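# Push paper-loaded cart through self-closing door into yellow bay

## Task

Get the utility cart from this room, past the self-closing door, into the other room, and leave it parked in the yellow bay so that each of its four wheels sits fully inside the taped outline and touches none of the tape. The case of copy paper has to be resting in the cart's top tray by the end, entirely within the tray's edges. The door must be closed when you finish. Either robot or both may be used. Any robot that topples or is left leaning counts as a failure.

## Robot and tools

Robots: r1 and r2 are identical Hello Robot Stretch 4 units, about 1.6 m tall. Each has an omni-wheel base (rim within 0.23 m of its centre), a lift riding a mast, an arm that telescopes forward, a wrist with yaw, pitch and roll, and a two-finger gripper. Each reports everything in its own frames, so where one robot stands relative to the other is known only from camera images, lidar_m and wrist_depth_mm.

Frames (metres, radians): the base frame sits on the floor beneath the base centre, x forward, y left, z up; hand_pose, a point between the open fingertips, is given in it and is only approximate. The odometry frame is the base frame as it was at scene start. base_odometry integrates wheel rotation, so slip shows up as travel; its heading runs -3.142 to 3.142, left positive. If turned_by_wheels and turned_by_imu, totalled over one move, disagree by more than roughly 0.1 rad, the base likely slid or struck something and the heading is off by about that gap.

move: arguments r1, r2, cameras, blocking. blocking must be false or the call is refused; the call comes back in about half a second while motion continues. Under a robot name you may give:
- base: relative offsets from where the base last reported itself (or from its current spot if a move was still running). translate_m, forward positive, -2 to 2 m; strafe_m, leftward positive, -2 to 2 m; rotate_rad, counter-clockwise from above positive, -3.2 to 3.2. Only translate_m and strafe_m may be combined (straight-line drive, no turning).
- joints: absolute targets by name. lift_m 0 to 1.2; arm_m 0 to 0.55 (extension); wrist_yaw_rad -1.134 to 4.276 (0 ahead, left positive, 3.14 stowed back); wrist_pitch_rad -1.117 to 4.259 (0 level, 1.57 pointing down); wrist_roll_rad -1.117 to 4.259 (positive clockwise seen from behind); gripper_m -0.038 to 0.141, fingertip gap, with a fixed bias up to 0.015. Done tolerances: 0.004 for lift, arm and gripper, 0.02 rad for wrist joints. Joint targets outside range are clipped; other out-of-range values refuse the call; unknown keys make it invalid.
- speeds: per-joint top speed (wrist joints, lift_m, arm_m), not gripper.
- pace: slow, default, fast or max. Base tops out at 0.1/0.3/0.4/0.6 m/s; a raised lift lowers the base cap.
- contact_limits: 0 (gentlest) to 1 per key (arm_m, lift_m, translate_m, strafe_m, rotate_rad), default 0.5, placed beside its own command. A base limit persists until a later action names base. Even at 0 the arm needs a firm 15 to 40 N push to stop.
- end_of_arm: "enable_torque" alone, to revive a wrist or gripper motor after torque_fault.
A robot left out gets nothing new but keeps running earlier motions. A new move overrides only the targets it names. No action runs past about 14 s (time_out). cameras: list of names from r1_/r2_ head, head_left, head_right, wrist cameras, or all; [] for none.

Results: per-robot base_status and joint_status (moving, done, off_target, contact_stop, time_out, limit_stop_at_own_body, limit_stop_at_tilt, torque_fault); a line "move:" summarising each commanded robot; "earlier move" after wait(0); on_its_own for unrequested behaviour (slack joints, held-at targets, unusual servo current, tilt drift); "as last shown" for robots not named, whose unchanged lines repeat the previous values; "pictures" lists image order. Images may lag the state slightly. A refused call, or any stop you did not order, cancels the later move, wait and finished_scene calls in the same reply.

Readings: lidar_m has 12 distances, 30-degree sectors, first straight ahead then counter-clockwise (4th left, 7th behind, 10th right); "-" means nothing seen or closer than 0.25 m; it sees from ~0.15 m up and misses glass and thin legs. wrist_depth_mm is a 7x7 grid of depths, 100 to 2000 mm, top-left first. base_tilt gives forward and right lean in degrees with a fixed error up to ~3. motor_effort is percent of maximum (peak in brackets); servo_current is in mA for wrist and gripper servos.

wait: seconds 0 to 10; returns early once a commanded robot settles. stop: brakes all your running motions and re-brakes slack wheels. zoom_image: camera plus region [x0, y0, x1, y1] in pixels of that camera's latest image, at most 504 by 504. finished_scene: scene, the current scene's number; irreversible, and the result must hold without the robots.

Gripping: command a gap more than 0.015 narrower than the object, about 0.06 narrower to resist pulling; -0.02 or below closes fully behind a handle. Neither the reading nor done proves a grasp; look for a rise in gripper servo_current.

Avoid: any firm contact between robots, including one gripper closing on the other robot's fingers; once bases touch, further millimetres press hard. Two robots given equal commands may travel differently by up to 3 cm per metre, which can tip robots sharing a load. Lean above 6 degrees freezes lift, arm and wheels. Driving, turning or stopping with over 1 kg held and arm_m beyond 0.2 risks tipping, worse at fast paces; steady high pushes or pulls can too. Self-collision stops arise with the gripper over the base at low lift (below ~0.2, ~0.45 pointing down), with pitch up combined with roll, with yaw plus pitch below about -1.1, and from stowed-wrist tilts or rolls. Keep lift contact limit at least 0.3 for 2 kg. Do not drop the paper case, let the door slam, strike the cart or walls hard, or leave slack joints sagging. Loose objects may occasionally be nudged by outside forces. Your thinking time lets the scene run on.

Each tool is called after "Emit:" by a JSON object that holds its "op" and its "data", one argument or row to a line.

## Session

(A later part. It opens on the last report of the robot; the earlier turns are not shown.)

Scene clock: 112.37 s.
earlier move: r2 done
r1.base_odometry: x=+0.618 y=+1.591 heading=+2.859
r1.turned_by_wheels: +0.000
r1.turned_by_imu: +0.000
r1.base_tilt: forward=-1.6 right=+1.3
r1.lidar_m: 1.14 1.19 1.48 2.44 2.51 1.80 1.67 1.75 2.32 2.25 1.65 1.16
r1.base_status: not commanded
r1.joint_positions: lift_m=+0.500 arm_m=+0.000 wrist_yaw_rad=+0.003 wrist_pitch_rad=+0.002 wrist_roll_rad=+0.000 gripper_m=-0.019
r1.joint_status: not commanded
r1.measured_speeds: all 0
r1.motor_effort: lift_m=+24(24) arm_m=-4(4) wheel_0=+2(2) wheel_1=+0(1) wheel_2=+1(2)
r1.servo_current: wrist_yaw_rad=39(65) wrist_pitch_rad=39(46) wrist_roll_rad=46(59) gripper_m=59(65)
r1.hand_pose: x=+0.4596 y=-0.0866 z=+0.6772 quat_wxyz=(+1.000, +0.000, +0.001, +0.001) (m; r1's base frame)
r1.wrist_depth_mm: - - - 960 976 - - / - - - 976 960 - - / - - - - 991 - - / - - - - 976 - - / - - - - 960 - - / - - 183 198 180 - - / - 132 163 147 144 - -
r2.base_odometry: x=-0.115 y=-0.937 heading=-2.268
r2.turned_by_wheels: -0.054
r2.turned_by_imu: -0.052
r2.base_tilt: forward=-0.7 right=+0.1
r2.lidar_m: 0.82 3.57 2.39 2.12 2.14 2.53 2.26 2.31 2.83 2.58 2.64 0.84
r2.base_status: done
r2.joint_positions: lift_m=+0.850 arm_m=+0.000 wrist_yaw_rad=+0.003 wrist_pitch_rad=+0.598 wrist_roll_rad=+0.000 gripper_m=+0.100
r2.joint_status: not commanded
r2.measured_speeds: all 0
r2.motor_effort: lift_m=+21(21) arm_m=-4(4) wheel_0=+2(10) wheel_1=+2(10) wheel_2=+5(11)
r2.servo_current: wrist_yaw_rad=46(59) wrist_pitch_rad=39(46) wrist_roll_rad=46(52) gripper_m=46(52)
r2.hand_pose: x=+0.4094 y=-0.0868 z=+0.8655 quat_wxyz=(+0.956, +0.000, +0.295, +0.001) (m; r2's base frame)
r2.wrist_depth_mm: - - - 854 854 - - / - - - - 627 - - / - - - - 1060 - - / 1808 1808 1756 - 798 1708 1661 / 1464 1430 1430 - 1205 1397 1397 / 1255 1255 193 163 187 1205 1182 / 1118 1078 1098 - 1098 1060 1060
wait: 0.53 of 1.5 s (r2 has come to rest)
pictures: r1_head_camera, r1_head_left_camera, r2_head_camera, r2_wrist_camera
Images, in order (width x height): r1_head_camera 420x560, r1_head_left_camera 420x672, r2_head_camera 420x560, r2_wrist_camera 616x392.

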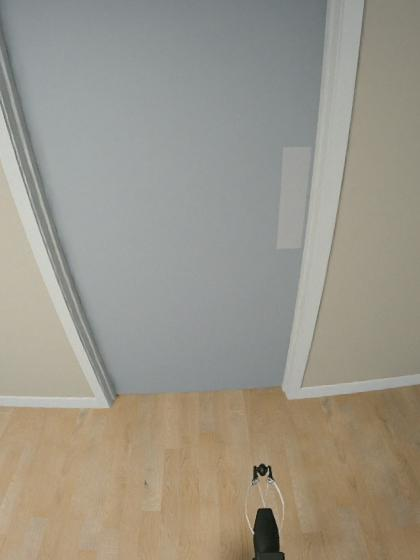

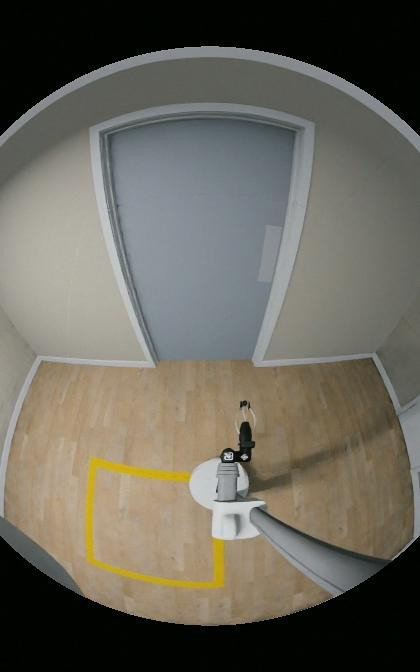

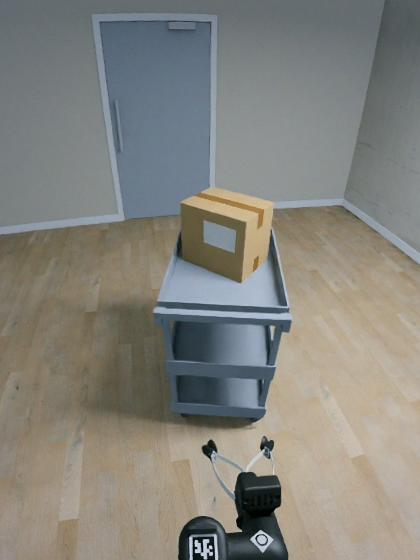

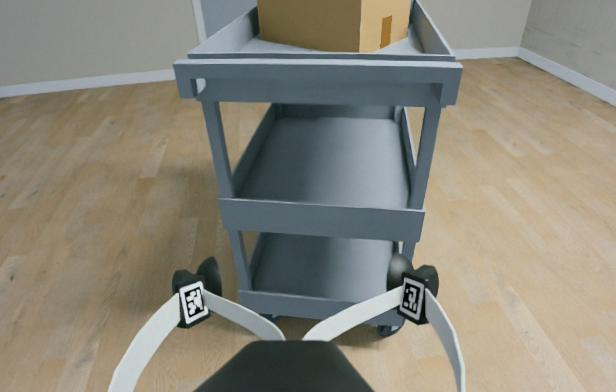

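Emit:
{"op": "move", "data": {
  "blocking": false,
  "r1": {"base":{"strafe_m":-0.13}},
  "r2": {"joints":{"lift_m":0.70,"wrist_pitch_rad":0.0}},
  "cameras": []
}}

Emit:
{"op": "wait", "data": {
  "seconds": 1.5,
  "cameras": []
}}

Emit:
{"op": "wait", "data": {
  "seconds": 0.3,
  "cameras": ["r2_wrist_camera"]
}}

Emit:
{"op": "zoom_image", "data": {
  "camera": "r2_wrist_camera",
  "region": [100, 100, 540, 300]
}}

Scene clock: 139.43 s.
move: r1 moving; r2 moving
r1.base_odometry: x=+0.628 y=+1.626 heading=+2.859
r1.turned_by_wheels: +0.000
r1.turned_by_imu: -0.001
r1.base_tilt: forward=-1.6 right=+1.3
r1.lidar_m: 1.16 1.20 1.48 2.48 2.56 1.80 1.68 1.73 2.28 2.19 1.68 1.16
r1.base_status: strafe_m moving
r1.joint_positions: lift_m=+0.500 arm_m=+0.000 wrist_yaw_rad=+0.003 wrist_pitch_rad=+0.002 wrist_roll_rad=+0.000 gripper_m=-0.019
r1.joint_status: not commanded
r1.measured_speeds: translate_m=+0.000 strafe_m=-0.142 rotate_rad=+0.000 lift_m=+0.000 arm_m=+0.000 wrist_yaw_rad=+0.000 wrist_pitch_rad=+0.000 wrist_roll_rad=+0.000
r1.motor_effort: lift_m=+24(24) arm_m=-4(4) wheel_0=+10(11) wheel_1=-9(10) wheel_2=+1(1)
r1.servo_current: wrist_yaw_rad=65(65) wrist_pitch_rad=39(46) wrist_roll_rad=20(59) gripper_m=46(59)
r1.hand_pose: x=+0.4596 y=-0.0866 z=+0.6772 quat_wxyz=(+1.000, +0.000, +0.001, +0.001) (m; r1's base frame)
r1.wrist_depth_mm: - - - 960 946 - - / - - - 960 931 - - / - - - - 946 - - / - - - - 960 - - / - - - - 976 - - / - - 183 198 181 - - / - 132 163 146 154 - -
r2.base_odometry: x=-0.115 y=-0.937 heading=-2.268
r2.turned_by_wheels: +0.000
r2.turned_by_imu: +0.001
r2.base_tilt: forward=-0.7 right=+0.1
r2.lidar_m: 0.81 3.56 2.35 2.11 2.13 2.53 2.27 2.29 2.83 2.60 2.62 0.85
r2.base_status: not commanded
r2.joint_positions: lift_m=+0.812 arm_m=+0.000 wrist_yaw_rad=+0.003 wrist_pitch_rad=+0.079 wrist_roll_rad=+0.000 gripper_m=+0.100
r2.joint_status: lift_m moving; wrist_pitch_rad moving
r2.measured_speeds: translate_m=+0.000 strafe_m=+0.000 rotate_rad=+0.000 lift_m=-0.146 arm_m=+0.000 wrist_yaw_rad=+0.000 wrist_pitch_rad=-1.095 wrist_roll_rad=+0.000
r2.motor_effort: lift_m=+13(19) arm_m=-4(4) wheel_0=+3(3) wheel_1=+3(3) wheel_2=+5(6)
r2.servo_current: wrist_yaw_rad=39(52) wrist_pitch_rad=65(176) wrist_roll_rad=52(59) gripper_m=46(59)
r2.hand_pose: x=+0.4586 y=-0.0867 z=+0.9678 quat_wxyz=(+0.999, +0.000, +0.040, +0.001) (m; r2's base frame)
r2.wrist_depth_mm: - - - - - - - / - - - - - - - / - - - 976 991 - - / - - - 976 960 - - / - - - - 640 - - / - - 193 162 185 - - / 1756 1708 1618 - - 1618 1661
pictures: none
No camera images: "cameras" was empty.

Scene clock: 140.57 s.
earlier move: r1 done; r2 moving
r1.base_odometry: x=+0.654 y=+1.716 heading=+2.859
r1.turned_by_wheels: +0.000
r1.turned_by_imu: +0.000
r1.base_tilt: forward=-1.6 right=+1.3
r1.lidar_m: 1.11 1.20 1.50 2.59 2.57 1.80 1.68 1.73 2.27 2.10 1.70 1.17
r1.base_status: done
r1.joint_positions: lift_m=+0.500 arm_m=+0.000 wrist_yaw_rad=+0.003 wrist_pitch_rad=+0.002 wrist_roll_rad=+0.000 gripper_m=-0.019
r1.joint_status: not commanded
r1.measured_speeds: all 0
r1.motor_effort: lift_m=+24(24) arm_m=-4(4) wheel_0=+1(11) wheel_1=+0(10) wheel_2=+0(2)
r1.servo_current: wrist_yaw_rad=46(65) wrist_pitch_rad=46(52) wrist_roll_rad=59(72) gripper_m=52(59)
r1.hand_pose: x=+0.4596 y=-0.0866 z=+0.6772 quat_wxyz=(+1.000, +0.000, +0.001, +0.001) (m; r1's base frame)
r1.wrist_depth_mm: - - - 960 - - - / - - - 960 - - - / - - - 976 - - - / - - - 976 - - - / - - - 931 - - - / - - 183 199 170 - - / - 132 163 147 144 - -
r2.base_odometry: x=-0.115 y=-0.937 heading=-2.268
r2.turned_by_wheels: +0.000
r2.turned_by_imu: +0.000
r2.base_tilt: forward=-0.7 right=+0.1
r2.lidar_m: 0.82 3.54 2.35 2.09 2.13 2.53 2.27 2.29 2.84 2.59 2.63 0.86
r2.base_status: not commanded
r2.joint_positions: lift_m=+0.700 arm_m=+0.000 wrist_yaw_rad=+0.003 wrist_pitch_rad=+0.008 wrist_roll_rad=+0.000 gripper_m=+0.100
r2.joint_status: lift_m moving; wrist_pitch_rad moving
r2.measured_speeds: all 0
r2.motor_effort: lift_m=+14(19) arm_m=-4(4) wheel_0=+2(3) wheel_1=+2(3) wheel_2=+5(6)
r2.servo_current: wrist_yaw_rad=52(65) wrist_pitch_rad=52(176) wrist_roll_rad=52(59) gripper_m=46(59)
r2.hand_pose: x=+0.4595 y=-0.0867 z=+0.8762 quat_wxyz=(+1.000, +0.000, +0.004, +0.001) (m; r2's base frame)
r2.wrist_depth_mm: - - - - - - - / - - - - - - - / - - - 991 - - - / - - - 946 931 - - / - - 627 - 640 - - / - - 196 1281 191 - - / 1863 1808 1708 - - 1863 1808
wait: 1.13 of 1.5 s (r1 has come to rest)
pictures: none
No camera images: "cameras" was empty.

Scene clock: 140.63 s.
earlier move: r2 done
r1.base_odometry: x=+0.654 y=+1.716 heading=+2.859
r1.turned_by_wheels: +0.000
r1.turned_by_imu: +0.000
r1.base_tilt: forward=-1.6 right=+1.2
r1.lidar_m: 1.12 1.21 1.50 2.57 2.57 1.79 1.68 1.71 2.27 2.10 1.70 1.18
r1.base_status: done
r1.joint_positions: lift_m=+0.500 arm_m=+0.000 wrist_yaw_rad=+0.003 wrist_pitch_rad=+0.002 wrist_roll_rad=+0.000 gripper_m=-0.019
r1.joint_status: not commanded
r1.measured_speeds: all 0
r1.motor_effort: lift_m=+24(24) arm_m=-4(4) wheel_0=+1(11) wheel_1=+0(10) wheel_2=+0(2)
r1.servo_current: wrist_yaw_rad=46(65) wrist_pitch_rad=39(52) wrist_roll_rad=59(72) gripper_m=52(59)
r1.hand_pose: x=+0.4596 y=-0.0866 z=+0.6772 quat_wxyz=(+1.000, +0.000, +0.001, +0.001) (m; r1's base frame)
r1.wrist_depth_mm: - - - 946 - - - / - - - 960 - - - / - - - 976 - - - / - - - 976 - - - / - - - 946 - - - / - - 183 198 170 - - / - 133 163 147 144 - -
r2.base_odometry: x=-0.115 y=-0.937 heading=-2.268
r2.turned_by_wheels: +0.000
r2.turned_by_imu: +0.000
r2.base_tilt: forward=-0.7 right=+0.1
r2.lidar_m: 0.83 3.57 2.36 2.11 2.15 2.55 2.25 2.30 2.80 2.60 2.62 0.86
r2.base_status: not commanded
r2.joint_positions: lift_m=+0.700 arm_m=+0.000 wrist_yaw_rad=+0.003 wrist_pitch_rad=+0.008 wrist_roll_rad=+0.000 gripper_m=+0.100
r2.joint_status: all done
r2.measured_speeds: all 0
r2.motor_effort: lift_m=+14(19) arm_m=-4(4) wheel_0=+2(3) wheel_1=+2(3) wheel_2=+5(6)
r2.servo_current: wrist_yaw_rad=46(65) wrist_pitch_rad=46(176) wrist_roll_rad=52(59) gripper_m=46(59)
r2.hand_pose: x=+0.4595 y=-0.0867 z=+0.8762 quat_wxyz=(+1.000, +0.000, +0.004, +0.001) (m; r2's base frame)
r2.wrist_depth_mm: - - - - - - - / - - - - - - - / - - - 991 - - - / - - - 960 960 - - / - - 627 - 634 - - / - - 196 1281 192 - - / 1921 1863 1708 - - 1863 1863
wait: 0.07 of 0.3 s (r2 has come to rest)
pictures: r2_wrist_camera
Images, in order (width x height): r2_wrist_camera 616x392.

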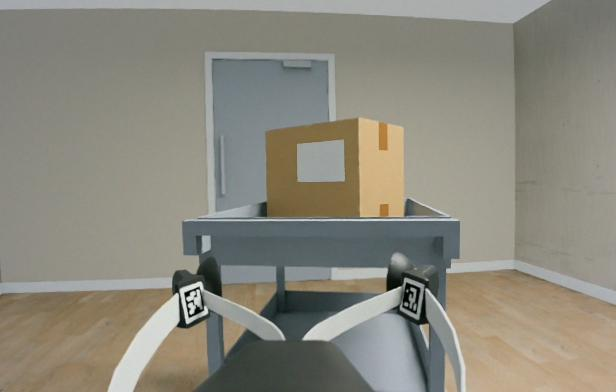

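Scaled by 1.145.

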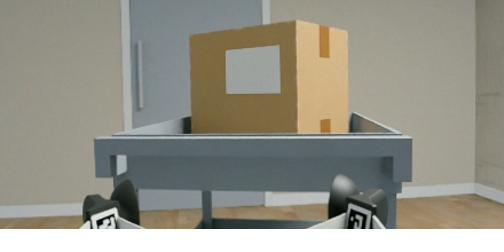

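Emit:
{"op": "zoom_image", "data": {
  "camera": "r2_wrist_camera",
  "region": [170, 200, 330, 280]
}}

Emit:
{"op": "move", "data": {
  "blocking": false,
  "cameras": ["r2_head_camera","r2_head_right_camera"]
}}

Emit:
{"op": "zoom_image", "data": {
  "camera": "r2_head_camera",
  "region": [140, 280, 310, 350]
}}

Emit:
{"op": "zoom_image", "data": {
  "camera": "r2_head_right_camera",
  "region": [150, 220, 270, 380]
}}

Scaled by 3.150.

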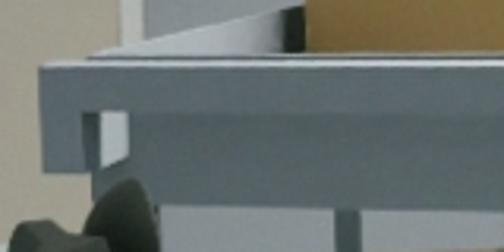

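Scene clock: 149.60 s.
r1.base_odometry: x=+0.654 y=+1.716 heading=+2.859
r1.turned_by_wheels: +0.000
r1.turned_by_imu: +0.000
r1.base_tilt: forward=-1.6 right=+1.3
r1.lidar_m: 1.11 1.20 1.48 2.55 2.53 1.80 1.67 1.72 2.29 2.12 1.68 1.16
r1.base_status: done
r1.joint_positions: lift_m=+0.500 arm_m=+0.000 wrist_yaw_rad=+0.003 wrist_pitch_rad=+0.002 wrist_roll_rad=+0.000 gripper_m=-0.019
r1.joint_status: not commanded
r1.measured_speeds: all 0
r1.motor_effort: lift_m=+24(24) arm_m=-4(4) wheel_0=+1(11) wheel_1=+0(10) wheel_2=+0(2)
r1.servo_current: wrist_yaw_rad=59(65) wrist_pitch_rad=39(52) wrist_roll_rad=39(72) gripper_m=59(59)
r1.hand_pose: x=+0.4596 y=-0.0866 z=+0.6772 quat_wxyz=(+1.000, +0.000, +0.001, +0.001) (m; r1's base frame)
r1.wrist_depth_mm: - - - 960 - - - / - - - 991 - - - / - - - 960 - - - / - - - 976 - - - / - - - 946 - - - / - - 184 198 170 - - / - 132 163 147 144 - -
r2.base_odometry: x=-0.115 y=-0.937 heading=-2.268
r2.turned_by_wheels: +0.000
r2.turned_by_imu: +0.001
r2.base_tilt: forward=-0.7 right=+0.0
r2.lidar_m: 0.82 3.57 2.37 2.13 2.14 2.52 2.27 2.28 2.82 2.60 2.63 0.82
r2.base_status: not commanded
r2.joint_positions: lift_m=+0.700 arm_m=+0.000 wrist_yaw_rad=+0.003 wrist_pitch_rad=+0.008 wrist_roll_rad=+0.000 gripper_m=+0.100
r2.joint_status: all done
r2.measured_speeds: all 0
r2.motor_effort: lift_m=+14(19) arm_m=-4(4) wheel_0=+2(3) wheel_1=+2(3) wheel_2=+5(6)
r2.servo_current: wrist_yaw_rad=52(65) wrist_pitch_rad=46(176) wrist_roll_rad=52(59) gripper_m=46(59)
r2.hand_pose: x=+0.4595 y=-0.0867 z=+0.8762 quat_wxyz=(+1.000, +0.000, +0.004, +0.001) (m; r2's base frame)
r2.wrist_depth_mm: - - - - - - - / - - - - - - - / - - - 976 - - - / - - - 976 960 - - / - - 634 - 634 - - / - - 196 1255 191 - - / 1983 1863 1708 - - 1863 1808
pictures: r2_head_camera, r2_head_right_camera
Images, in order (width x height): r2_head_camera 420x560, r2_head_right_camera 420x672.

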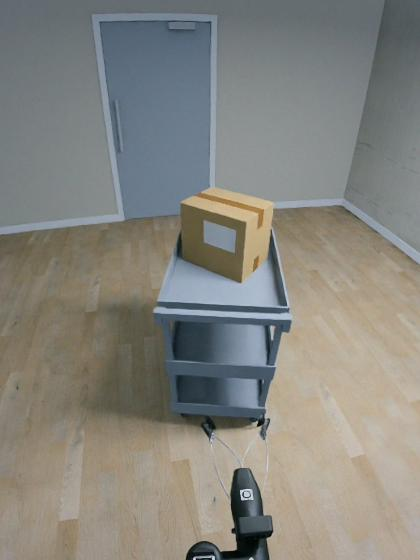

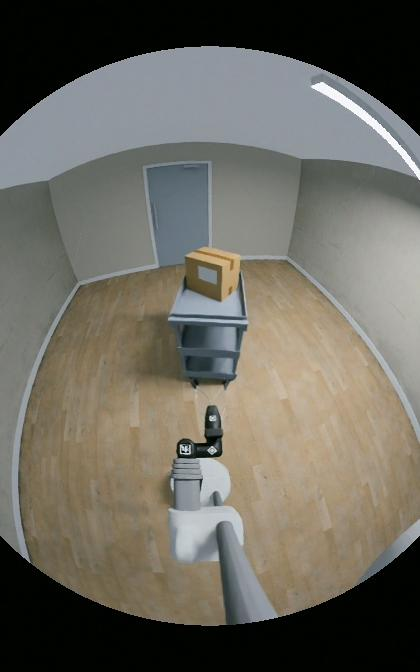

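Scaled by 2.965 from the camera's 420x560 image, which has a finer 1200x1600 frame.

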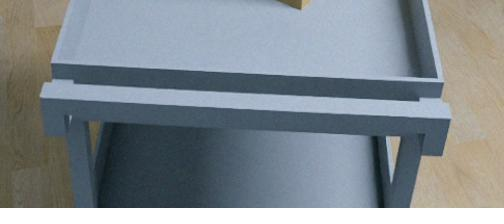

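Scaled by 3.150 from the camera's 420x672 image, which has a finer 600x960 frame.

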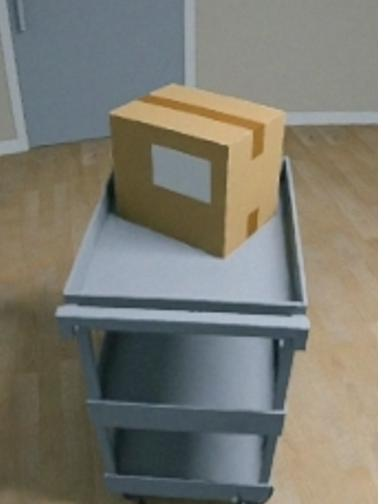

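Emit:
{"op": "move", "data": {
  "blocking": false,
  "r2": {"base":{"translate_m":0.22,"strafe_m":-0.02},"joints":{"wrist_roll_rad":1.57,"lift_m":0.704}},
  "cameras": []
}}

Emit:
{"op": "wait", "data": {
  "seconds": 3,
  "cameras": ["r2_wrist_camera","r2_head_camera"]
}}

Emit:
{"op": "zoom_image", "data": {
  "camera": "r2_head_camera",
  "region": [120, 260, 300, 440]
}}

Scene clock: 167.77 s.
move: r2 moving
r1: as last shown
r1.lidar_m: 1.14 1.22 1.48 2.58 2.55 1.80 1.65 1.71 2.28 2.11 1.69 1.16
r1.motor_effort: lift_m=+24(24) arm_m=-4(4) wheel_0=+1(1) wheel_1=+1(1) wheel_2=+0(0)
r1.servo_current: wrist_yaw_rad=46(65) wrist_pitch_rad=46(52) wrist_roll_rad=46(59) gripper_m=52(59)
r1.wrist_depth_mm: - - - 976 - - - / - - - 960 - - - / - - - 991 - - - / - - - 976 - - - / - - - 931 - - - / - - 183 199 170 - - / - 133 163 147 144 - -
r2.base_odometry: x=-0.137 y=-0.959 heading=-2.268
r2.turned_by_wheels: +0.000
r2.turned_by_imu: +0.001
r2.base_tilt: forward=-0.6 right=+0.0
r2.lidar_m: 0.78 3.53 2.34 2.13 2.16 2.58 2.26 2.31 2.84 2.58 2.61 0.80
r2.base_status: translate_m moving; strafe_m moving
r2.joint_positions: lift_m=+0.704 arm_m=+0.000 wrist_yaw_rad=+0.003 wrist_pitch_rad=+0.008 wrist_roll_rad=+0.589 gripper_m=+0.100
r2.joint_status: lift_m moving; wrist_roll_rad moving
r2.measured_speeds: translate_m=+0.121 strafe_m=-0.011 rotate_rad=+0.004 lift_m=+0.000 arm_m=+0.000 wrist_yaw_rad=+0.000 wrist_pitch_rad=+0.000 wrist_roll_rad=+1.820
r2.motor_effort: lift_m=+21(25) arm_m=-4(4) wheel_0=+10(10) wheel_1=+6(8) wheel_2=-11(12)
r2.servo_current: wrist_yaw_rad=39(59) wrist_pitch_rad=59(59) wrist_roll_rad=52(91) gripper_m=46(59)
r2.hand_pose: x=+0.4595 y=-0.0867 z=+0.8797 quat_wxyz=(+0.957, +0.290, +0.004, +0.000) (m; r2's base frame)
r2.wrist_depth_mm: - - - - - - - / - - - - - - - / - - - 878 - - - / - - - 904 609 - - / - - - 640 1182 1863 1756 / - - 193 1229 184 615 1397 / - - - - - 621 1118
pictures: none
No camera images: "cameras" was empty.

Scene clock: 169.43 s.
earlier move: r2 done
r1.base_odometry: x=+0.654 y=+1.716 heading=+2.859
r1.turned_by_wheels: +0.000
r1.turned_by_imu: +0.000
r1.base_tilt: forward=-1.6 right=+1.2
r1.lidar_m: 1.13 1.21 1.51 2.59 2.59 1.77 1.67 1.72 2.27 2.11 1.66 1.16
r1.base_status: not commanded
r1.joint_positions: lift_m=+0.500 arm_m=+0.000 wrist_yaw_rad=+0.003 wrist_pitch_rad=+0.002 wrist_roll_rad=+0.000 gripper_m=-0.019
r1.joint_status: not commanded
r1.measured_speeds: all 0
r1.motor_effort: lift_m=+24(24) arm_m=-4(4) wheel_0=+1(2) wheel_1=+1(1) wheel_2=+0(0)
r1.servo_current: wrist_yaw_rad=46(65) wrist_pitch_rad=39(52) wrist_roll_rad=65(65) gripper_m=52(59)
r1.hand_pose: x=+0.4596 y=-0.0866 z=+0.6772 quat_wxyz=(+1.000, +0.000, +0.001, +0.001) (m; r1's base frame)
r1.wrist_depth_mm: - - - 946 - - - / - - - 960 - - - / - - - 976 - - - / - - - 976 - - - / - - - 946 - - - / - - 183 199 170 - - / - 132 163 147 144 - -
r2.base_odometry: x=-0.272 y=-1.092 heading=-2.268
r2.turned_by_wheels: +0.000
r2.turned_by_imu: +0.000
r2.base_tilt: forward=-0.7 right=+0.1
r2.lidar_m: 0.59 3.37 2.43 2.19 2.18 2.71 2.47 2.51 2.84 2.53 2.61 0.61
r2.base_status: done
r2.joint_positions: lift_m=+0.704 arm_m=+0.000 wrist_yaw_rad=+0.003 wrist_pitch_rad=+0.008 wrist_roll_rad=+1.568 gripper_m=+0.100
r2.joint_status: all done
r2.measured_speeds: all 0
r2.motor_effort: lift_m=+21(25) arm_m=-4(4) wheel_0=+3(10) wheel_1=+4(8) wheel_2=-3(14)
r2.servo_current: wrist_yaw_rad=52(59) wrist_pitch_rad=46(59) wrist_roll_rad=59(104) gripper_m=52(59)
r2.hand_pose: x=+0.4595 y=-0.0867 z=+0.8797 quat_wxyz=(+0.708, +0.706, +0.004, -0.002) (m; r2's base frame)
r2.wrist_depth_mm: - - - - - 1708 1205 / - - - 525 415 421 418 / - - 768 676 427 - - / - - 707 647 436 - 436 / - - 768 741 442 - 445 / - - 193 445 193 - 455 / - - - - - 1708 469
wait: 1.67 of 3 s (r2 has come to rest)
pictures: r2_head_camera, r2_wrist_camera
Images, in order (width x height): r2_head_camera 420x560, r2_wrist_camera 616x392.

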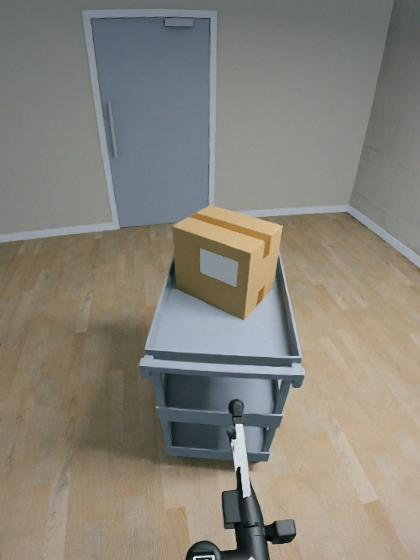

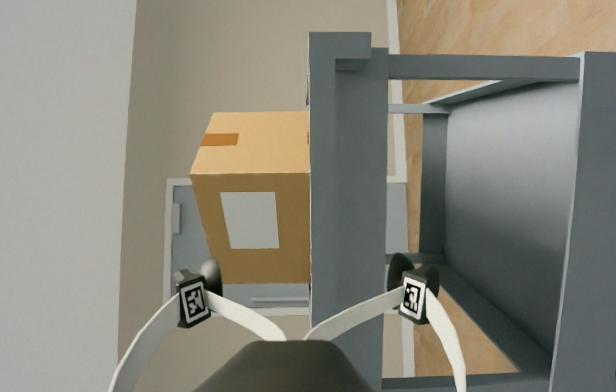

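Scaled by 2.800 from the camera's 420x560 image, which has a finer 1200x1600 frame.

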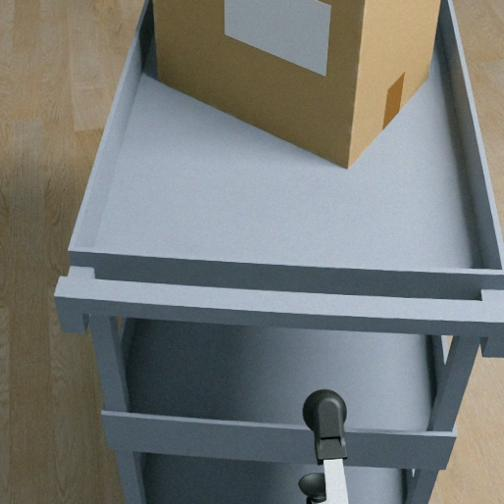

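Emit:
{"op": "move", "data": {
  "blocking": false,
  "r2": {"base":{"translate_m":0.145},"joints":{"lift_m":0.690},"contact_limits":{"translate_m":0.15},"pace":"slow"},
  "cameras": []
}}

Emit:
{"op": "wait", "data": {
  "seconds": 2.5,
  "cameras": ["r2_wrist_camera","r2_head_camera"]
}}

Emit:
{"op": "zoom_image", "data": {
  "camera": "r2_head_camera",
  "region": [120, 300, 300, 480]
}}

Scene clock: 192.03 s.
move: r2 moving
r1: as last shown
r1.lidar_m: 1.13 1.20 1.46 2.58 2.55 1.78 1.66 1.73 2.28 2.10 1.66 1.16
r1.motor_effort: lift_m=+24(24) arm_m=-4(4) wheel_0=+2(2) wheel_1=+0(1) wheel_2=+0(0)
r1.servo_current: wrist_yaw_rad=46(52) wrist_pitch_rad=39(46) wrist_roll_rad=65(72) gripper_m=59(59)
r1.wrist_depth_mm: - - - 976 - - - / - - - 960 - - - / - - - 960 - - - / - - - 976 - - - / - - - 946 - - - / - - 183 199 170 - - / - 133 164 147 144 - -
r2.base_odometry: x=-0.280 y=-1.102 heading=-2.268
r2.turned_by_wheels: +0.000
r2.turned_by_imu: +0.001
r2.base_tilt: forward=-0.7 right=+0.1
r2.lidar_m: 0.57 3.32 2.44 2.18 2.19 2.76 2.49 2.50 2.85 2.54 2.55 0.58
r2.base_status: translate_m moving
r2.joint_positions: lift_m=+0.690 arm_m=+0.000 wrist_yaw_rad=+0.003 wrist_pitch_rad=+0.008 wrist_roll_rad=+1.568 gripper_m=+0.100
r2.joint_status: lift_m moving
r2.measured_speeds: translate_m=+0.049 strafe_m=+0.000 rotate_rad=+0.000 lift_m=-0.009 arm_m=+0.000 wrist_yaw_rad=+0.000 wrist_pitch_rad=+0.000 wrist_roll_rad=+0.000
r2.motor_effort: lift_m=+16(19) arm_m=-4(4) wheel_0=+4(8) wheel_1=+7(7) wheel_2=-10(11)
r2.servo_current: wrist_yaw_rad=52(65) wrist_pitch_rad=52(52) wrist_roll_rad=46(52) gripper_m=52(59)
r2.contact_limits: translate_m 0.15
r2.hand_pose: x=+0.4595 y=-0.0867 z=+0.8663 quat_wxyz=(+0.708, +0.706, +0.004, -0.002) (m; r2's base frame)
r2.wrist_depth_mm: - - - - - 1661 1182 / - - - 402 410 407 - / - - 750 413 1008 - - / - - 661 421 1025 - 424 / - - 768 433 430 - 433 / - - 193 436 193 - 445 / - - - - - 1863 455
pictures: none
No camera images: "cameras" was empty.

Scene clock: 194.27 s.
earlier move: r2 done
r1.base_odometry: x=+0.654 y=+1.716 heading=+2.859
r1.turned_by_wheels: +0.000
r1.turned_by_imu: +0.000
r1.base_tilt: forward=-1.6 right=+1.3
r1.lidar_m: 1.13 1.18 1.49 2.58 2.55 1.76 1.67 1.74 2.30 2.10 1.67 1.15
r1.base_status: not commanded
r1.joint_positions: lift_m=+0.500 arm_m=+0.000 wrist_yaw_rad=+0.003 wrist_pitch_rad=+0.002 wrist_roll_rad=+0.000 gripper_m=-0.019
r1.joint_status: not commanded
r1.measured_speeds: all 0
r1.motor_effort: lift_m=+24(24) arm_m=-4(4) wheel_0=+1(2) wheel_1=+0(1) wheel_2=+0(0)
r1.servo_current: wrist_yaw_rad=52(65) wrist_pitch_rad=46(52) wrist_roll_rad=52(72) gripper_m=52(59)
r1.hand_pose: x=+0.4596 y=-0.0866 z=+0.6772 quat_wxyz=(+1.000, +0.000, +0.001, +0.001) (m; r1's base frame)
r1.wrist_depth_mm: - - - 960 - - - / - - - 960 - - - / - - - 976 - - - / - - - 976 - - - / - - - 946 - - - / - - 182 199 170 - - / - 133 163 147 144 - -
r2.base_odometry: x=-0.364 y=-1.203 heading=-2.268
r2.turned_by_wheels: +0.000
r2.turned_by_imu: +0.001
r2.base_tilt: forward=-0.7 right=+0.0
r2.lidar_m: 0.45 0.52 2.45 2.24 2.22 2.80 2.63 2.67 2.80 2.53 2.55 0.48
r2.base_status: done
r2.joint_positions: lift_m=+0.690 arm_m=+0.000 wrist_yaw_rad=+0.003 wrist_pitch_rad=+0.008 wrist_roll_rad=+1.568 gripper_m=+0.100
r2.joint_status: all done
r2.measured_speeds: all 0
r2.motor_effort: lift_m=+14(19) arm_m=-4(4) wheel_0=+5(9) wheel_1=+4(8) wheel_2=-5(11)
r2.servo_current: wrist_yaw_rad=46(65) wrist_pitch_rad=59(59) wrist_roll_rad=39(59) gripper_m=52(59)
r2.contact_limits: translate_m 0.15
r2.hand_pose: x=+0.4595 y=-0.0867 z=+0.8662 quat_wxyz=(+0.708, +0.706, +0.004, -0.002) (m; r2's base frame)
r2.wrist_depth_mm: - - - 268 271 1397 286 / - - - 273 277 878 - / - - 559 279 282 866 - / - - 535 286 289 - - / - - 591 234 296 - - / - - 193 238 193 - - / - - - - - 1921 525
wait: 2.23 of 2.5 s (r2 has come to rest)
pictures: r2_head_camera, r2_wrist_camera
Images, in order (width x height): r2_head_camera 420x560, r2_wrist_camera 616x392.

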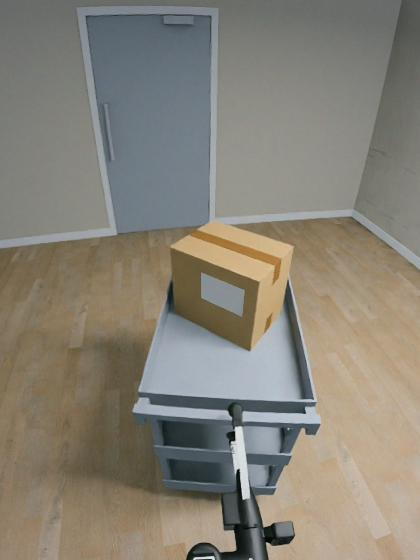

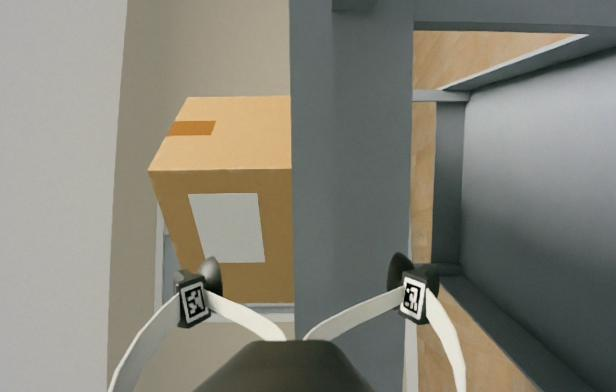

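Scaled by 2.800 from the camera's 420x560 image, which has a finer 1200x1600 frame.

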